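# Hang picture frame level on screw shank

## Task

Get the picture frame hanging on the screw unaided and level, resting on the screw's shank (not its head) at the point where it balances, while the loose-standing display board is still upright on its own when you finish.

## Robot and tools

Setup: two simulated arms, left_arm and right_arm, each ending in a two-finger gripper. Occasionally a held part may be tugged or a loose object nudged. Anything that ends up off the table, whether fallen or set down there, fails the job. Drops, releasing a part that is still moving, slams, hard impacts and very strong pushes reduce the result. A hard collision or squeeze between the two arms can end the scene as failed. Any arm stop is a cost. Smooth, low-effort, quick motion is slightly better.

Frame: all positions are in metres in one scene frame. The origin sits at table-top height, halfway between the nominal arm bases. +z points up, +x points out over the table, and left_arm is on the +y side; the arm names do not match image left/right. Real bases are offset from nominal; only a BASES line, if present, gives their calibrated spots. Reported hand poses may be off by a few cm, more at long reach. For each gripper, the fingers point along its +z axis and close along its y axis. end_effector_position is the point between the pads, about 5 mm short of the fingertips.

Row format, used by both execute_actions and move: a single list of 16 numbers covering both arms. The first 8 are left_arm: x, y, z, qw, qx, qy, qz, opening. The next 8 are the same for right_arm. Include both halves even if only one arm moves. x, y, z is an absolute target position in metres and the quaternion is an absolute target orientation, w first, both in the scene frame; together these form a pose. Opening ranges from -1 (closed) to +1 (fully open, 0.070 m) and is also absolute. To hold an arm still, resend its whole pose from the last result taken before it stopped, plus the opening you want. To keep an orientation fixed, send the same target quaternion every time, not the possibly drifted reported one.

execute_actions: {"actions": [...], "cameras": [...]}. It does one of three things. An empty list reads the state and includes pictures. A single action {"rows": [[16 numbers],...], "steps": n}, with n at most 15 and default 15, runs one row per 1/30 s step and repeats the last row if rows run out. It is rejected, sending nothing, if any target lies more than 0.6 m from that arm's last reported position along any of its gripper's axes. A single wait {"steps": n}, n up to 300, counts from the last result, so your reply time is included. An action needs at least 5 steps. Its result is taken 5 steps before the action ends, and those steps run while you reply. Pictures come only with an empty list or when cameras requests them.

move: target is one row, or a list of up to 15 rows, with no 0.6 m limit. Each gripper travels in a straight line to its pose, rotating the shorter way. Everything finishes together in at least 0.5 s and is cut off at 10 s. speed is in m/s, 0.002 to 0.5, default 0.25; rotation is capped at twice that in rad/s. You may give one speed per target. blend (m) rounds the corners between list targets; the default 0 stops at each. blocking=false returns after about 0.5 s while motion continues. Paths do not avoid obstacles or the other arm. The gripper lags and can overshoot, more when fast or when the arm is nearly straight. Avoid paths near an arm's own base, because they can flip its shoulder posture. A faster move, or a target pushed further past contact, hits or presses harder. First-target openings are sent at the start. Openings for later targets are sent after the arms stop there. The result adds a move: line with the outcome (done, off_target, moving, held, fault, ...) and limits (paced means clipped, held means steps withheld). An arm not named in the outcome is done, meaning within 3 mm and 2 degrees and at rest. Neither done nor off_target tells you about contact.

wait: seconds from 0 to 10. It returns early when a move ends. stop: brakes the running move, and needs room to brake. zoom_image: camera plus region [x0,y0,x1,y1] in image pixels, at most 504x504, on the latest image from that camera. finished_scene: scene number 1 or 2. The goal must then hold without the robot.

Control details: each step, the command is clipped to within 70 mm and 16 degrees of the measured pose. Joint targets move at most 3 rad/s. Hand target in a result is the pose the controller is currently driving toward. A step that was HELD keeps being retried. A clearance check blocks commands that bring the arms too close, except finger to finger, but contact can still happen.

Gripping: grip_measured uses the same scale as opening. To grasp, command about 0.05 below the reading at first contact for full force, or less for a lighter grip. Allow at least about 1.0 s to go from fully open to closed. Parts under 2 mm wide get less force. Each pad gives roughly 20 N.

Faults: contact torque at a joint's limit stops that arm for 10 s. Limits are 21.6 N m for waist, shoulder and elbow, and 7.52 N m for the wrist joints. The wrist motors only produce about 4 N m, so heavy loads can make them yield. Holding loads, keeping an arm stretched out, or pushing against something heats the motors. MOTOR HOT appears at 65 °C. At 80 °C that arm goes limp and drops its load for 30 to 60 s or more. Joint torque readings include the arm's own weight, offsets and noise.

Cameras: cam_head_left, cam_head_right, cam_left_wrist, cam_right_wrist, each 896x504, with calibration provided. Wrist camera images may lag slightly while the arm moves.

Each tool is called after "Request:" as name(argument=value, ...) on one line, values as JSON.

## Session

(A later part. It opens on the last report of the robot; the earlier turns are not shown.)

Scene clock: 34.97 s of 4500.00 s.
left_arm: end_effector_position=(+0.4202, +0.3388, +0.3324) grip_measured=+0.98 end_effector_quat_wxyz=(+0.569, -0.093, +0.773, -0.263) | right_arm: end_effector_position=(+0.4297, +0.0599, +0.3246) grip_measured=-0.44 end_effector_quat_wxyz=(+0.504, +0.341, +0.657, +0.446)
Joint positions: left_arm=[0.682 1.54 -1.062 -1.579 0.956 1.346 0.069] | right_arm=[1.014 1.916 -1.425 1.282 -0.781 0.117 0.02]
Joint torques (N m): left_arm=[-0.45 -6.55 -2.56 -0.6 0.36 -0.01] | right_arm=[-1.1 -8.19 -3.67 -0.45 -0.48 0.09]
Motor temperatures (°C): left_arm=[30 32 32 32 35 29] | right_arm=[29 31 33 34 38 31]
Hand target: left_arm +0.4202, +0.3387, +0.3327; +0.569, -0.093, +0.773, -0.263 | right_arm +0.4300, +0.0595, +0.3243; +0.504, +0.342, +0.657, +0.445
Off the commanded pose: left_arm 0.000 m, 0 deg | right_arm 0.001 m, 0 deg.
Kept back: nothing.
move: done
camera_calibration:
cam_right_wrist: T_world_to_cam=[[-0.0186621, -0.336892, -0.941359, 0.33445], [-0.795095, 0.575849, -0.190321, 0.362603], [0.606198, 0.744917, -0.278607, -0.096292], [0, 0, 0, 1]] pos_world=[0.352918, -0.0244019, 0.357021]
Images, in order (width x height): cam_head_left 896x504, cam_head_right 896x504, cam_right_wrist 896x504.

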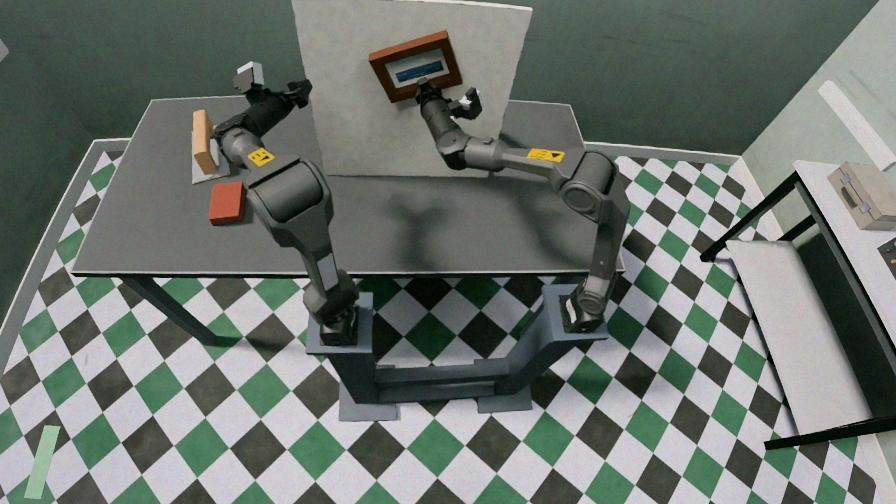

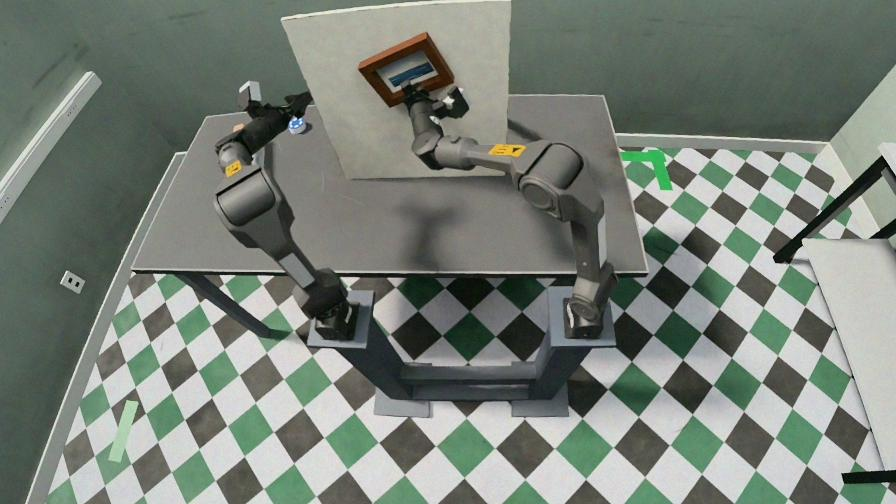

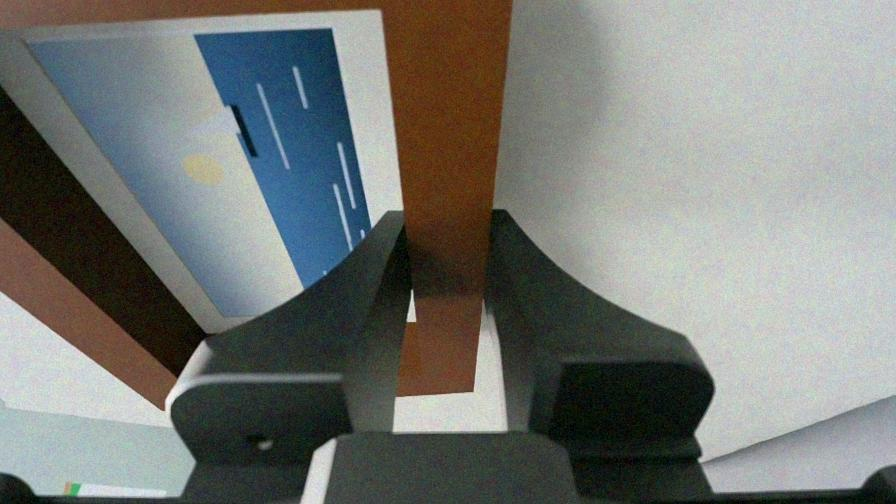

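Request:
move(target=[[0.4202,0.3387,0.3327,0.569,-0.093,0.773,-0.263,1.0,0.430,0.0634,0.3339,0.5038,0.3418,0.6566,0.4454,-0.5],[0.4202,0.3387,0.3327,0.569,-0.093,0.773,-0.263,1.0,0.430,0.0773,0.3351,0.4305,0.4305,0.5610,0.5610,-0.5]], speed=[0.04,0.1], blend=[0.002,0], cameras=["cam_head_left","cam_head_right","cam_right_wrist"])

Request:
zoom_image(camera="cam_head_left", region=[370, 15, 480, 115])

Request:
zoom_image(camera="cam_head_right", region=[350, 20, 460, 120])

Scene clock: 39.63 s of 4500.00 s.
left_arm: end_effector_position=(+0.4202, +0.3388, +0.3324) grip_measured=+0.98 end_effector_quat_wxyz=(+0.569, -0.093, +0.773, -0.263) | right_arm: end_effector_position=(+0.4301, +0.0772, +0.3346) grip_measured=-0.43 end_effector_quat_wxyz=(+0.430, +0.431, +0.561, +0.561)
Joint positions: left_arm=[0.682 1.54 -1.062 -1.579 0.956 1.346 0.069] | right_arm=[1.033 1.968 -1.461 1.157 -0.836 0.581 0.02]
Joint torques (N m): left_arm=[-0.31 -6.36 -2.58 -0.55 0.36 -0.03] | right_arm=[-2.09 -9.6 -5.66 -0.73 -0.99 0.03]
Motor temperatures (°C): left_arm=[30 32 32 32 35 29] | right_arm=[29 31 33 34 38 31]
Hand target: left_arm +0.4202, +0.3387, +0.3327; +0.569, -0.093, +0.773, -0.263 | right_arm +0.4300, +0.0773, +0.3351; +0.430, +0.430, +0.561, +0.561
Off the commanded pose: left_arm 0.000 m, 0 deg | right_arm 0.000 m, 0 deg.
Kept back: nothing.
move: done
camera_calibration:
cam_right_wrist: T_world_to_cam=[[-0.0204982, 0.0351805, -0.999171, 0.3411], [-0.794103, 0.606616, 0.03765, 0.275825], [0.607437, 0.794216, 0.0155024, -0.209418], [0, 0, 0, 1]] pos_world=[0.353234, -0.012997, 0.333679]
Images, in order (width x height): cam_head_left 896x504, cam_head_right 896x504, cam_right_wrist 896x504.

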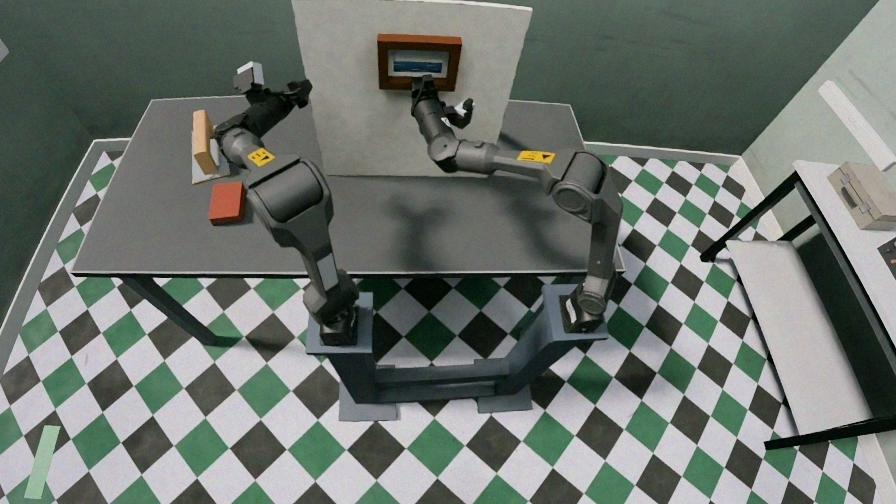

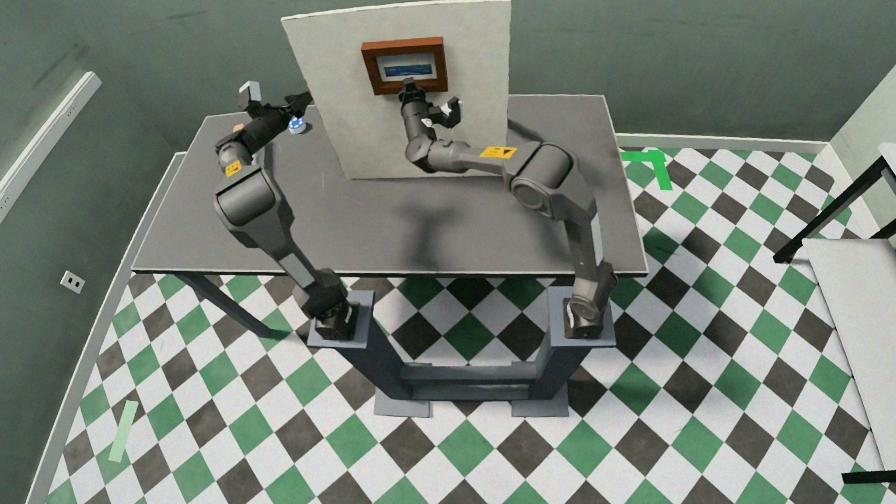

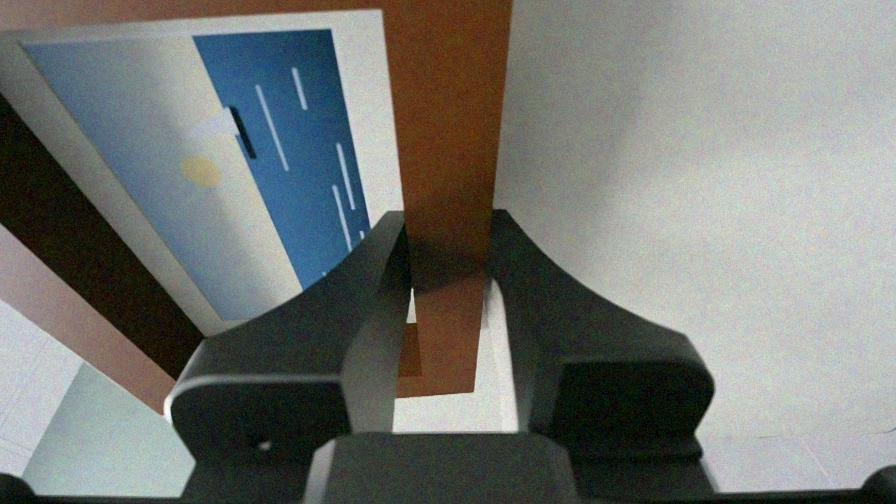

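Scaled by 4.582 from the camera's 896x504 image, which has a finer 1280x720 frame.

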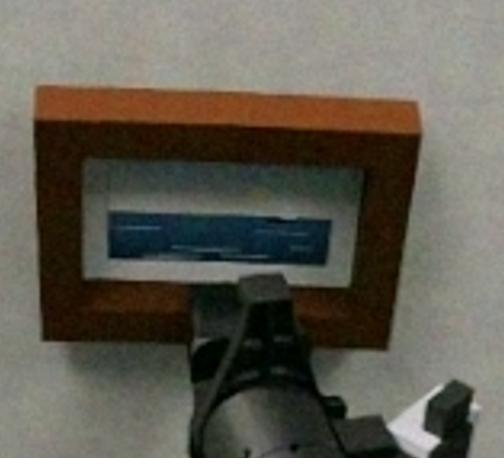

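Scaled by 4.582 from the camera's 896x504 image, which has a finer 1280x720 frame.

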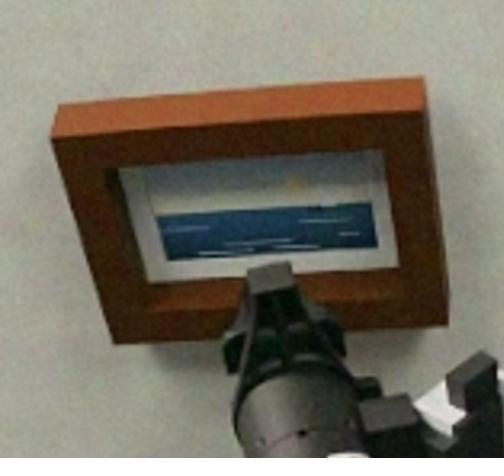

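Request:
execute_actions(actions=[])

Scene clock: 40.60 s of 4500.00 s.
left_arm: end_effector_position=(+0.4202, +0.3388, +0.3324) grip_measured=+0.98 end_effector_quat_wxyz=(+0.569, -0.093, +0.773, -0.263) | right_arm: end_effector_position=(+0.4301, +0.0772, +0.3346) grip_measured=-0.43 end_effector_quat_wxyz=(+0.430, +0.431, +0.561, +0.561)
Joint positions: left_arm=[0.682 1.54 -1.062 -1.579 0.956 1.346 0.069] | right_arm=[1.033 1.968 -1.461 1.157 -0.836 0.581 0.02]
Joint torques (N m): left_arm=[-0.29 -6.67 -2.56 -0.57 0.41 -0.06] | right_arm=[-2.93 -10.81 -5.72 -0.87 -0.84 0.03]
Motor temperatures (°C): left_arm=[30 32 32 32 35 29] | right_arm=[29 31 33 34 38 31]
Hand target: left_arm +0.4202, +0.3387, +0.3327; +0.569, -0.093, +0.773, -0.263 | right_arm +0.4300, +0.0773, +0.3351; +0.430, +0.430, +0.561, +0.561
Off the commanded pose: left_arm 0.000 m, 0 deg | right_arm 0.000 m, 0 deg.
Steps of this call (1-29: nothing new was sent). Readings (end_effector_position of left_arm | right_arm):
1: (+0.4202, +0.3388, +0.3324) | (+0.4301, +0.0772, +0.3346)
2: (+0.4202, +0.3388, +0.3324) | (+0.4301, +0.0772, +0.3346)
4: (+0.4202, +0.3388, +0.3324) | (+0.4301, +0.0772, +0.3346)
8: (+0.4202, +0.3388, +0.3324) | (+0.4301, +0.0772, +0.3346)
29: the state above
camera_calibration:
cam_left_wrist: T_world_to_cam=[[-0.137538, -0.855516, 0.499174, 0.185277], [-0.798693, -0.202268, -0.566725, 0.593115], [0.58581, -0.476633, -0.655475, 0.254992], [0, 0, 0, 1]] pos_world=[0.349823, 0.400014, 0.410789]
cam_right_wrist: T_world_to_cam=[[-0.0202592, 0.0342877, -0.999207, 0.341078], [-0.794112, 0.606649, 0.0369179, 0.276072], [0.607433, 0.79423, 0.014938, -0.209228], [0, 0, 0, 1]] pos_world=[0.353234, -0.0129978, 0.333741]

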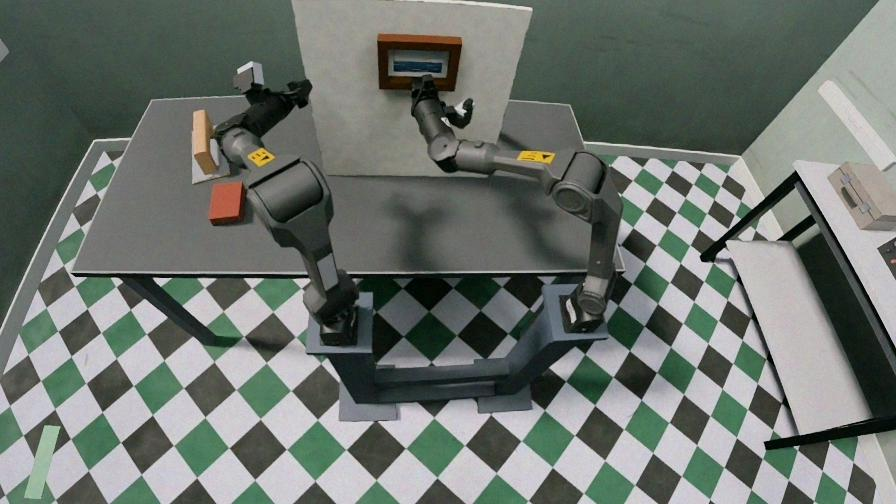

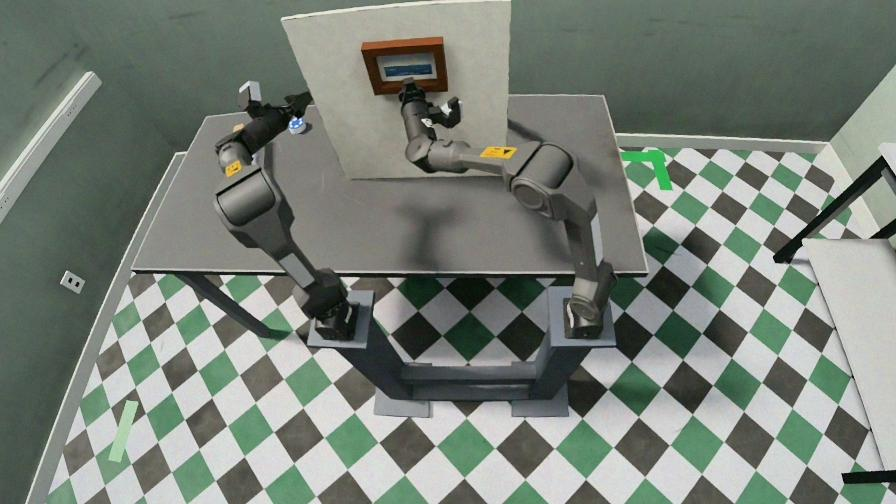

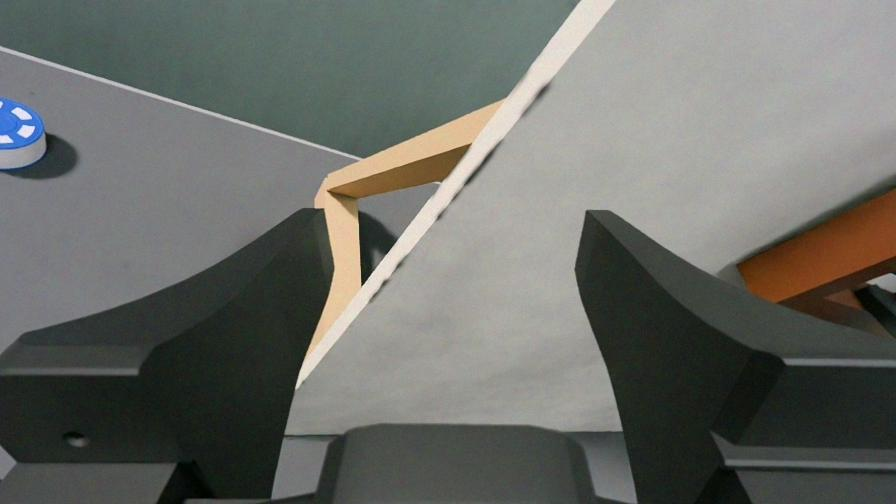

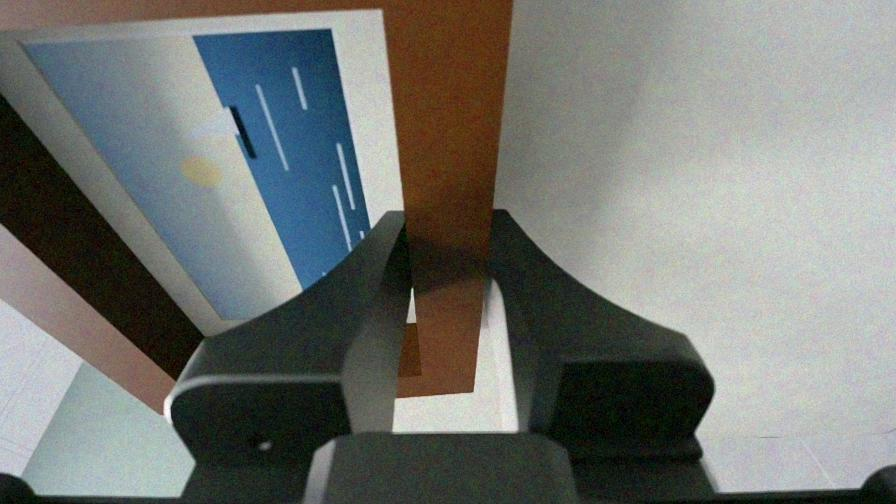

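Request:
move(target=[0.4202,0.3387,0.3327,0.569,-0.093,0.773,-0.263,1.0,0.430,0.0773,0.3285,0.4305,0.4305,0.561,0.561,-0.5], speed=0.02, cameras=[])

Request:
move(target=[0.4202,0.3387,0.3327,0.569,-0.093,0.773,-0.263,1.0,0.430,0.0773,0.3250,0.4305,0.4305,0.561,0.561,-0.5], speed=0.01, cameras=[])

Scene clock: 41.53 s of 4500.00 s.
left_arm: end_effector_position=(+0.4202, +0.3388, +0.3324) grip_measured=+0.98 end_effector_quat_wxyz=(+0.569, -0.093, +0.773, -0.263) | right_arm: end_effector_position=(+0.4301, +0.0771, +0.3286) grip_measured=-0.43 end_effector_quat_wxyz=(+0.430, +0.431, +0.561, +0.561)
Joint positions: left_arm=[0.682 1.54 -1.062 -1.579 0.956 1.346 0.069] | right_arm=[1.033 1.976 -1.447 1.139 -0.846 0.609 0.02]
Joint torques (N m): left_arm=[-0.18 -6.45 -2.7 -0.59 0.42 -0.03] | right_arm=[-1.92 -8.1 -4.14 -0.73 -0.64 0.03]
Motor temperatures (°C): left_arm=[30 32 32 32 35 29] | right_arm=[29 31 33 34 38 31]
Hand target: left_arm +0.4202, +0.3387, +0.3327; +0.569, -0.093, +0.773, -0.263 | right_arm +0.4300, +0.0773, +0.3285; +0.430, +0.430, +0.561, +0.561
Off the commanded pose: left_arm 0.000 m, 0 deg | right_arm 0.000 m, 0 deg.
Kept back: nothing.
move: done
No camera images: "cameras" was empty.

Scene clock: 42.23 s of 4500.00 s.
left_arm: end_effector_position=(+0.4202, +0.3388, +0.3324) grip_measured=+0.98 end_effector_quat_wxyz=(+0.569, -0.093, +0.773, -0.263) | right_arm: end_effector_position=(+0.4302, +0.0772, +0.3250) grip_measured=-0.43 end_effector_quat_wxyz=(+0.430, +0.431, +0.561, +0.561)
Joint positions: left_arm=[0.682 1.54 -1.062 -1.579 0.956 1.346 0.069] | right_arm=[1.033 1.98 -1.439 1.129 -0.851 0.623 0.02]
Joint torques (N m): left_arm=[-0.34 -6.56 -2.64 -0.59 0.43 -0.09] | right_arm=[-1.02 -8.38 -4.11 -0.78 -0.76 0.17]
Motor temperatures (°C): left_arm=[30 32 32 32 35 29] | right_arm=[29 31 33 34 38 31]
Hand target: left_arm +0.4202, +0.3387, +0.3327; +0.569, -0.093, +0.773, -0.263 | right_arm +0.4300, +0.0773, +0.3250; +0.430, +0.430, +0.561, +0.561
Off the commanded pose: left_arm 0.000 m, 0 deg | right_arm 0.000 m, 0 deg.
Kept back: nothing.
move: done
No camera images: "cameras" was empty.

Request:
move(target=[0.4202,0.3387,0.3327,0.569,-0.093,0.773,-0.263,1.0,0.430,0.0773,0.3225,0.4305,0.4305,0.561,0.561,-0.5], speed=0.01, cameras=[])

Scene clock: 43.17 s of 4500.00 s.
left_arm: end_effector_position=(+0.4202, +0.3388, +0.3324) grip_measured=+0.98 end_effector_quat_wxyz=(+0.569, -0.093, +0.773, -0.263) | right_arm: end_effector_position=(+0.4301, +0.0771, +0.3226) grip_measured=-0.43 end_effector_quat_wxyz=(+0.431, +0.430, +0.561, +0.561)
Joint positions: left_arm=[0.682 1.54 -1.062 -1.579 0.956 1.346 0.069] | right_arm=[1.033 1.983 -1.433 1.122 -0.855 0.633 0.02]
Joint torques (N m): left_arm=[-0.27 -6.31 -2.54 -0.58 0.43 -0.08] | right_arm=[-0.61 -8.62 -4.15 -0.93 -0.79 0.18]
Motor temperatures (°C): left_arm=[30 32 32 32 35 29] | right_arm=[29 31 33 34 38 31]
Hand target: left_arm +0.4202, +0.3387, +0.3327; +0.569, -0.093, +0.773, -0.263 | right_arm +0.4300, +0.0773, +0.3225; +0.430, +0.430, +0.561, +0.561
Off the commanded pose: left_arm 0.000 m, 0 deg | right_arm 0.000 m, 0 deg.
Kept back: nothing.
move: done
No camera images: "cameras" was empty.

Request:
move(target=[0.4202,0.3387,0.3327,0.569,-0.093,0.773,-0.263,1.0,0.430,0.0773,0.3200,0.4305,0.4305,0.561,0.561,-0.5], speed=0.01, cameras=["cam_head_left","cam_head_right","cam_right_wrist"])

Scene clock: 44.10 s of 4500.00 s.
left_arm: end_effector_position=(+0.4202, +0.3388, +0.3324) grip_measured=+0.98 end_effector_quat_wxyz=(+0.569, -0.093, +0.773, -0.263) | right_arm: end_effector_position=(+0.4301, +0.0773, +0.3210) grip_measured=-0.44 end_effector_quat_wxyz=(+0.431, +0.430, +0.560, +0.562)
Joint positions: left_arm=[0.682 1.54 -1.062 -1.579 0.956 1.346 0.069] | right_arm=[1.033 1.986 -1.43 1.115 -0.859 0.643 0.02]
Joint torques (N m): left_arm=[-0.34 -6.5 -2.63 -0.55 0.45 -0.06] | right_arm=[-0.49 -7.29 -3.14 -0.23 -0.65 0.32]
Motor temperatures (°C): left_arm=[30 32 32 32 35 29] | right_arm=[29 31 33 34 38 31]
Hand target: left_arm +0.4202, +0.3387, +0.3327; +0.569, -0.093, +0.773, -0.263 | right_arm +0.4300, +0.0773, +0.3200; +0.430, +0.430, +0.561, +0.561
Off the commanded pose: left_arm 0.000 m, 0 deg | right_arm 0.001 m, 0 deg.
Kept back: nothing.
move: done
camera_calibration:
cam_right_wrist: T_world_to_cam=[[-0.0177704, 0.0355113, -0.999211, 0.326344], [-0.794365, 0.606392, 0.0356781, 0.277054], [0.607181, 0.794372, 0.0174331, -0.209774], [0, 0, 0, 1]] pos_world=[0.353252, -0.0129541, 0.319859]
Images, in order (width x height): cam_head_left 896x504, cam_head_right 896x504, cam_right_wrist 896x504.

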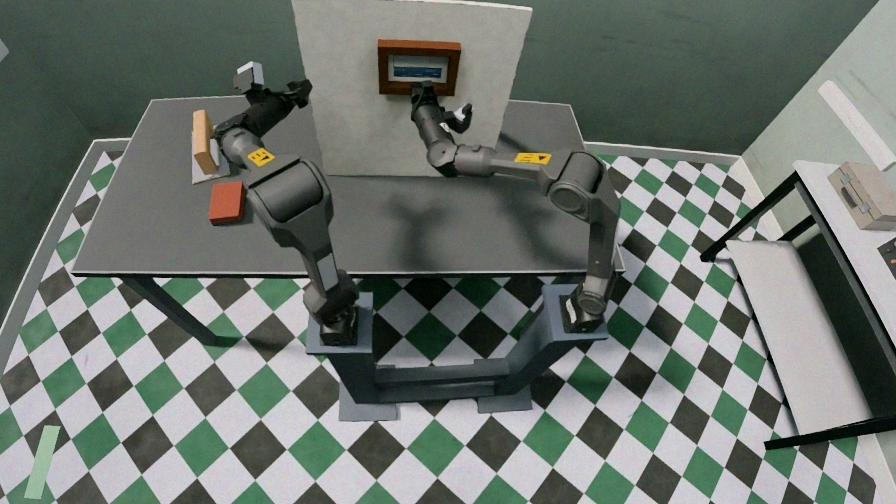

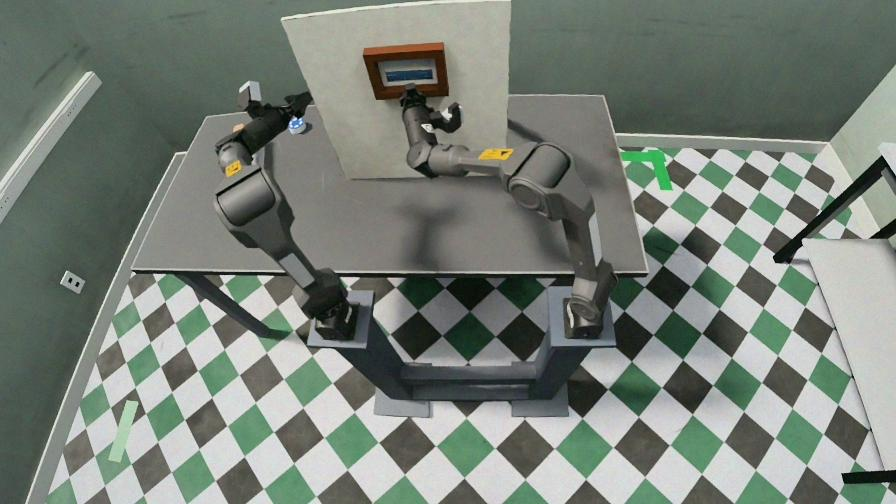

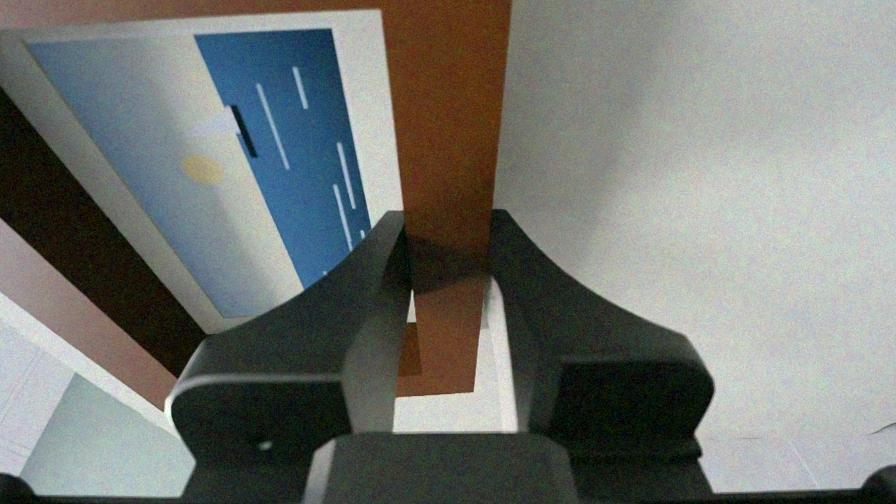

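Request:
move(target=[[0.4202,0.3387,0.3327,0.569,-0.093,0.773,-0.263,1.0,0.430,0.0773,0.3205,0.4305,0.4305,0.561,0.561,-0.42],[0.4202,0.3387,0.3327,0.569,-0.093,0.773,-0.263,1.0,0.430,0.0773,0.3210,0.4305,0.4305,0.561,0.561,-0.2]], speed=0.01, cameras=["cam_head_left","cam_head_right","cam_right_wrist"])

Scene clock: 46.33 s of 4500.00 s.
left_arm: end_effector_position=(+0.4202, +0.3388, +0.3324) grip_measured=+0.98 end_effector_quat_wxyz=(+0.569, -0.093, +0.773, -0.263) | right_arm: end_effector_position=(+0.4301, +0.0772, +0.3202) grip_measured=-0.20 end_effector_quat_wxyz=(+0.430, +0.431, +0.561, +0.560)
Joint positions: left_arm=[0.682 1.54 -1.062 -1.579 0.956 1.346 0.069] | right_arm=[1.033 1.986 -1.43 1.119 -0.857 0.64 0.028]
Joint torques (N m): left_arm=[-0.38 -6.57 -2.89 -0.6 0.46 -0.08] | right_arm=[-0.08 -9.32 -4.15 -0.91 -0.62 -0.17]
Motor temperatures (°C): left_arm=[30 32 32 32 35 29] | right_arm=[29 31 33 34 38 31]
Hand target: left_arm +0.4202, +0.3387, +0.3327; +0.569, -0.093, +0.773, -0.263 | right_arm +0.4300, +0.0773, +0.3210; +0.430, +0.430, +0.561, +0.561
Off the commanded pose: left_arm 0.000 m, 0 deg | right_arm 0.001 m, 0 deg.
Kept back: nothing.
move: done
camera_calibration:
cam_right_wrist: T_world_to_cam=[[-0.021236, 0.0345581, -0.999177, 0.3271], [-0.793975, 0.60677, 0.0378609, 0.276263], [0.607579, 0.794126, 0.0145529, -0.208931], [0, 0, 0, 1]] pos_world=[0.353234, -0.0130142, 0.319412]
Images, in order (width x height): cam_head_left 896x504, cam_head_right 896x504, cam_right_wrist 896x504.

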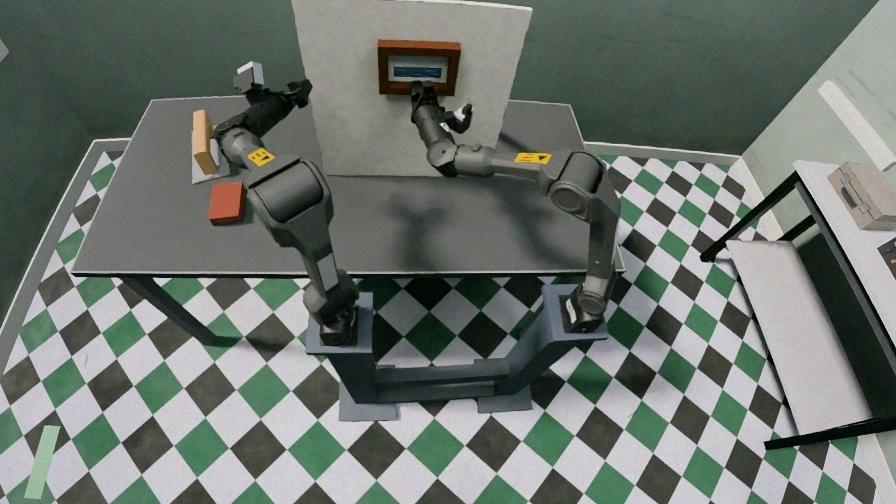

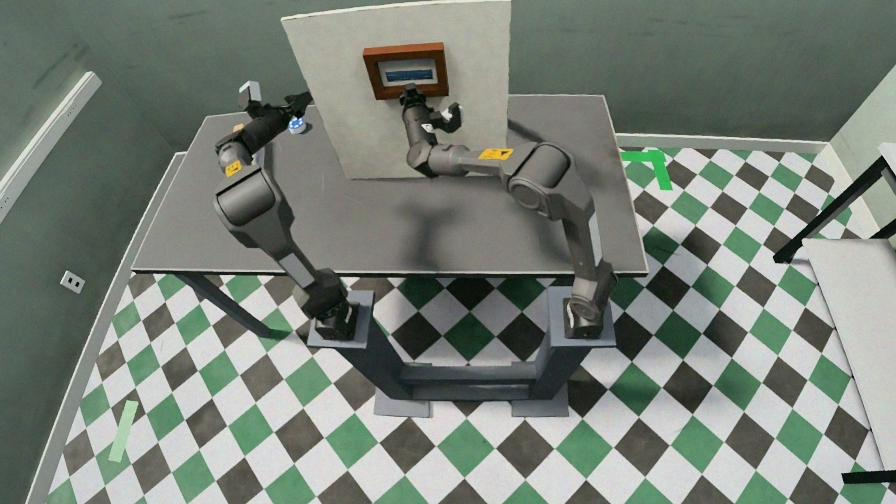

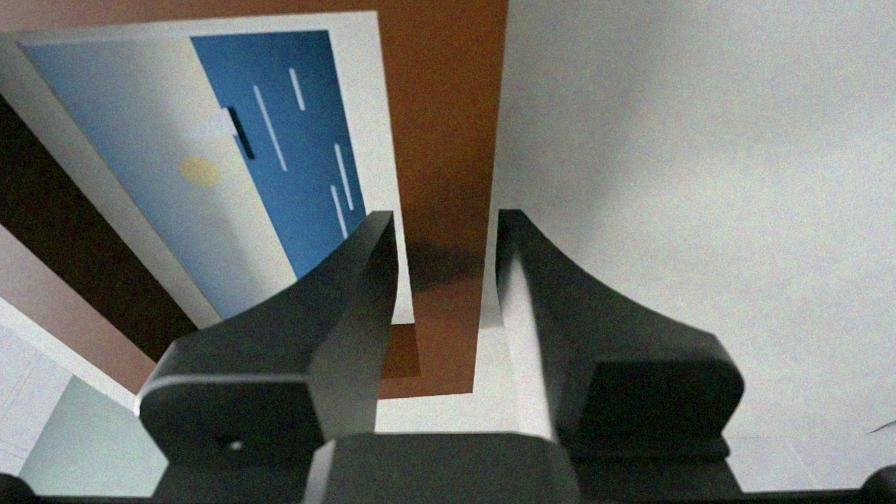

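Request:
move(target=[[0.4202,0.3387,0.3327,0.569,-0.093,0.773,-0.263,1.0,0.430,0.0773,0.3206,0.4305,0.4305,0.561,0.561,0.1],[0.4202,0.3387,0.3327,0.569,-0.093,0.773,-0.263,1.0,0.350,0.0559,0.3206,0.4305,0.4305,0.561,0.561,0.1]], speed=0.08, cameras=["cam_head_left","cam_head_right","cam_right_wrist"])

Request:
zoom_image(camera="cam_head_left", region=[370, 15, 480, 115])

Request:
zoom_image(camera="cam_head_right", region=[350, 20, 460, 120])

Scene clock: 48.83 s of 4500.00 s.
left_arm: end_effector_position=(+0.4202, +0.3388, +0.3324) grip_measured=+0.98 end_effector_quat_wxyz=(+0.569, -0.093, +0.773, -0.263) | right_arm: end_effector_position=(+0.3497, +0.0556, +0.3206) grip_measured=+0.10 end_effector_quat_wxyz=(+0.431, +0.431, +0.561, +0.561)
Joint positions: left_arm=[0.682 1.54 -1.062 -1.579 0.956 1.346 0.069] | right_arm=[1.207 1.807 -1.151 1.183 -1.036 0.676 0.039]
Joint torques (N m): left_arm=[-0.42 -6.48 -2.77 -0.65 0.47 -0.08] | right_arm=[-0.43 -6.71 -4.38 -0.98 -0.39 0.17]
Motor temperatures (°C): left_arm=[30 32 32 32 35 29] | right_arm=[29 31 33 34 38 31]
Hand target: left_arm +0.4202, +0.3387, +0.3327; +0.569, -0.093, +0.773, -0.263 | right_arm +0.3500, +0.0559, +0.3206; +0.430, +0.430, +0.561, +0.561
Off the commanded pose: left_arm 0.000 m, 0 deg | right_arm 0.000 m, 0 deg.
Kept back: nothing.
move: done
camera_calibration:
cam_right_wrist: T_world_to_cam=[[-0.0195639, 0.0346748, -0.999207, 0.325885], [-0.793828, 0.60704, 0.0366083, 0.225885], [0.607828, 0.793915, 0.0156498, -0.143354], [0, 0, 0, 1]] pos_world=[0.272824, -0.0346102, 0.319601]
Images, in order (width x height): cam_head_left 896x504, cam_head_right 896x504, cam_right_wrist 896x504.

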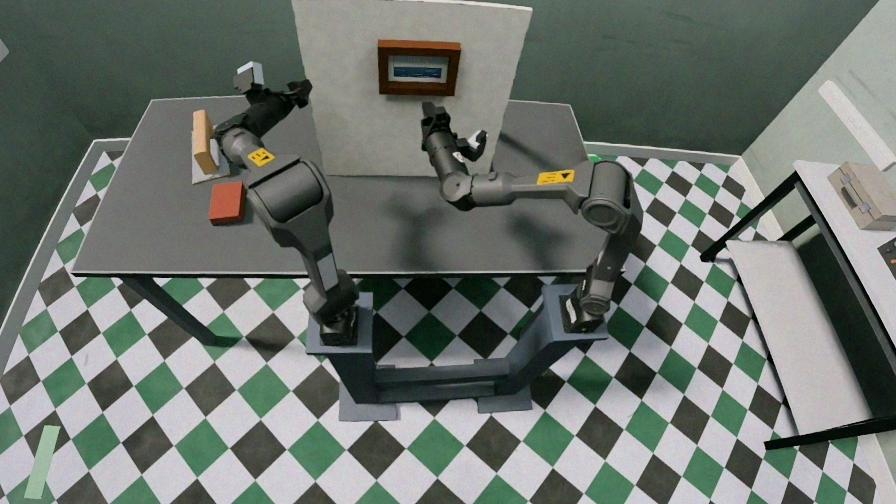

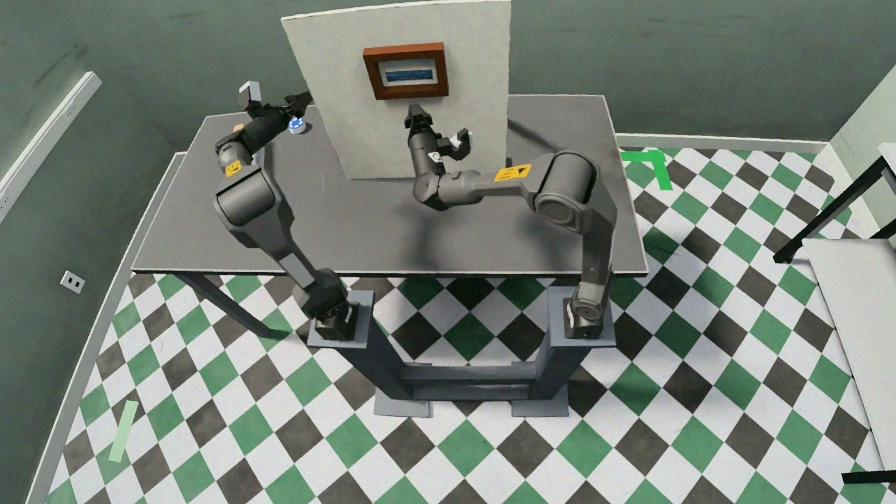

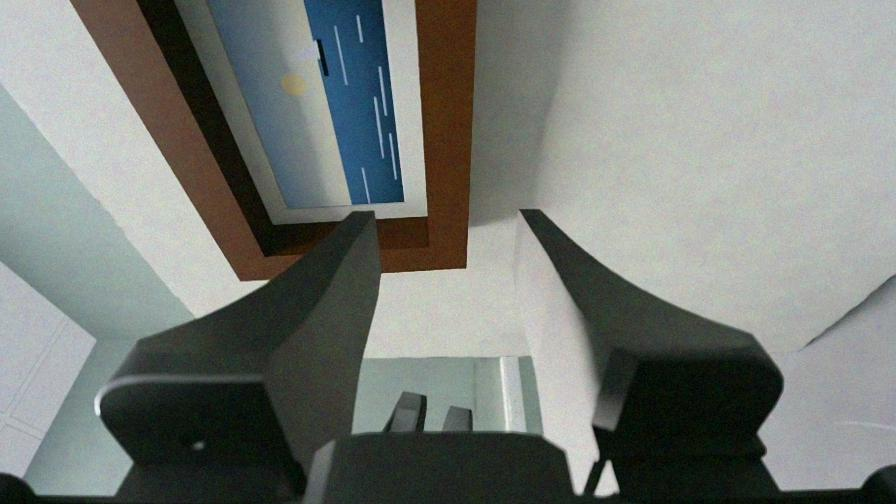

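Scaled by 4.582 from the camera's 896x504 image, which has a finer 1280x720 frame.

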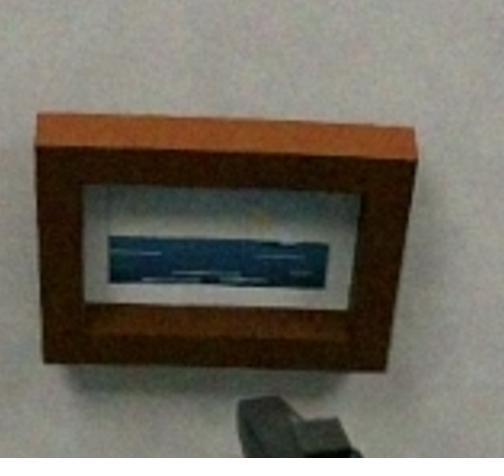

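Scaled by 4.582 from the camera's 896x504 image, which has a finer 1280x720 frame.

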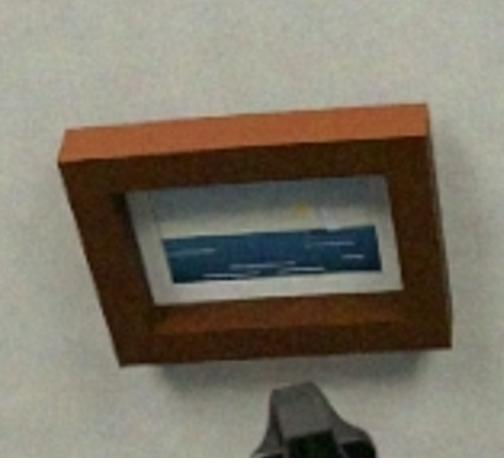

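Request:
zoom_image(camera="cam_head_left", region=[285, 0, 545, 60])

Request:
zoom_image(camera="cam_head_right", region=[270, 0, 530, 60])

Request:
zoom_image(camera="cam_head_left", region=[310, 130, 540, 190])

Request:
zoom_image(camera="cam_head_right", region=[310, 130, 540, 190])

Scaled by 1.938 from the camera's 896x504 image, which has a finer 1280x720 frame.

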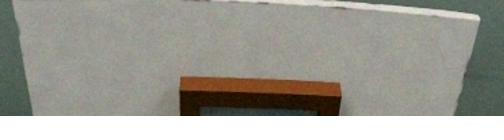

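Scaled by 1.938 from the camera's 896x504 image, which has a finer 1280x720 frame.

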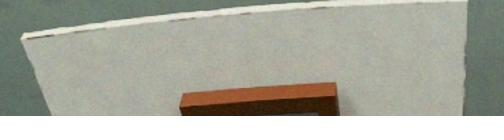

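Scaled by 2.191 from the camera's 896x504 image, which has a finer 1280x720 frame.

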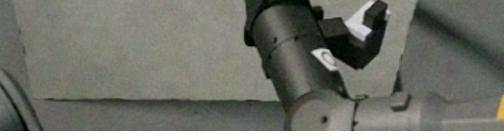

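Scaled by 2.191 from the camera's 896x504 image, which has a finer 1280x720 frame.

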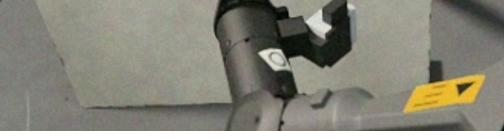

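Request:
zoom_image(camera="cam_head_right", region=[275, 5, 335, 35])

Request:
zoom_image(camera="cam_head_right", region=[460, 0, 520, 30])

Request:
zoom_image(camera="cam_head_right", region=[335, 155, 395, 185])

Request:
zoom_image(camera="cam_head_right", region=[470, 140, 530, 170])

Request:
zoom_image(camera="cam_head_left", region=[480, 0, 540, 30])

Request:
zoom_image(camera="cam_head_left", region=[320, 160, 380, 190])

Scaled by 8.400 from the camera's 896x504 image, which has a finer 1280x720 frame.

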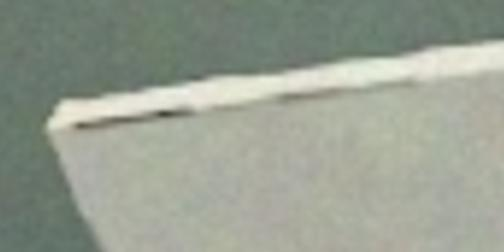

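Scaled by 8.400 from the camera's 896x504 image, which has a finer 1280x720 frame.

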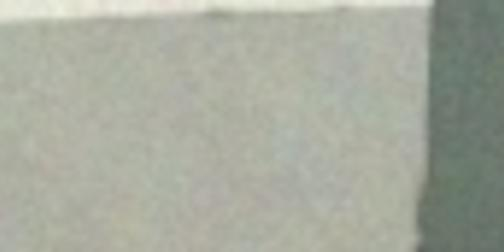

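Scaled by 8.400 from the camera's 896x504 image, which has a finer 1280x720 frame.

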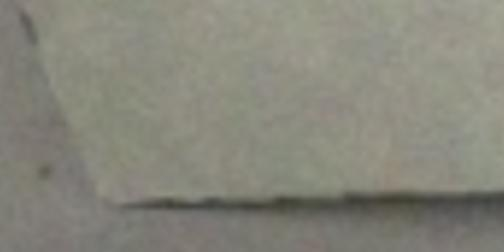

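Scaled by 8.400 from the camera's 896x504 image, which has a finer 1280x720 frame.

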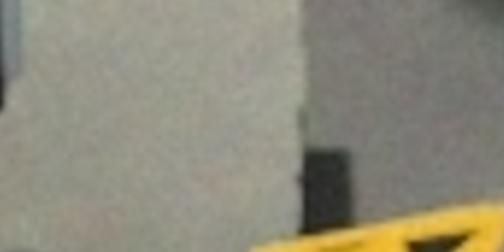

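Scaled by 8.400 from the camera's 896x504 image, which has a finer 1280x720 frame.

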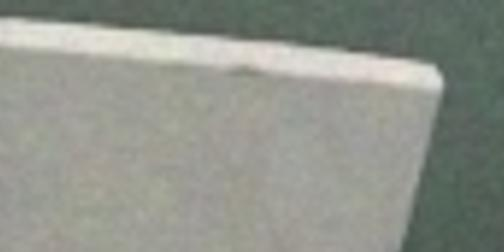

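Scaled by 8.400 from the camera's 896x504 image, which has a finer 1280x720 frame.

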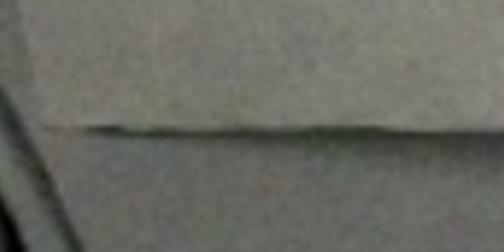

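Request:
zoom_image(camera="cam_head_left", region=[340, 0, 400, 30])

Request:
zoom_image(camera="cam_head_left", region=[400, 0, 460, 30])

Request:
zoom_image(camera="cam_head_left", region=[370, 30, 430, 60])

Request:
zoom_image(camera="cam_head_left", region=[420, 30, 480, 60])

Request:
zoom_image(camera="cam_head_left", region=[365, 80, 425, 110])

Request:
zoom_image(camera="cam_head_left", region=[420, 80, 480, 110])

Scaled by 8.400 from the camera's 896x504 image, which has a finer 1280x720 frame.

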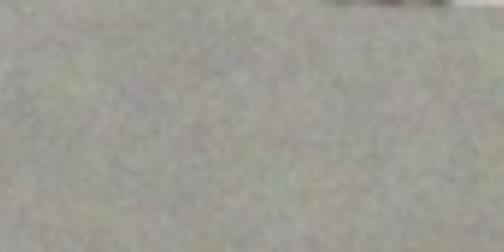

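Scaled by 8.400 from the camera's 896x504 image, which has a finer 1280x720 frame.

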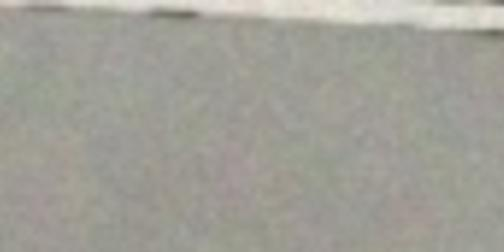

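Scaled by 8.400 from the camera's 896x504 image, which has a finer 1280x720 frame.

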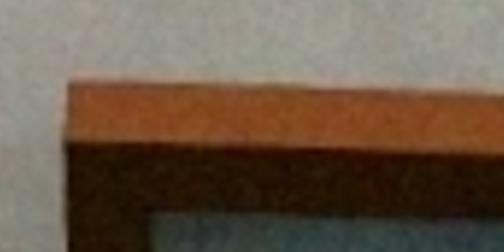

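Scaled by 8.400 from the camera's 896x504 image, which has a finer 1280x720 frame.

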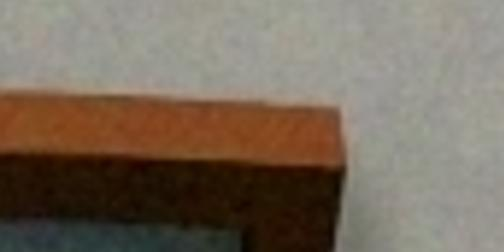

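Scaled by 8.400 from the camera's 896x504 image, which has a finer 1280x720 frame.

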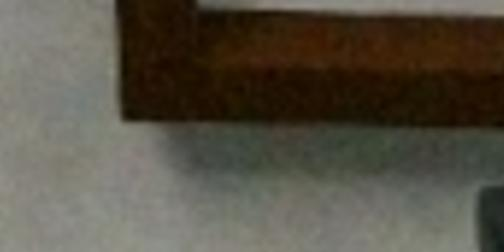

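Scaled by 8.400 from the camera's 896x504 image, which has a finer 1280x720 frame.

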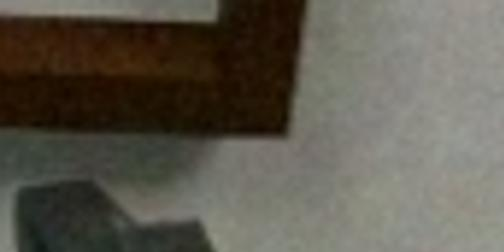

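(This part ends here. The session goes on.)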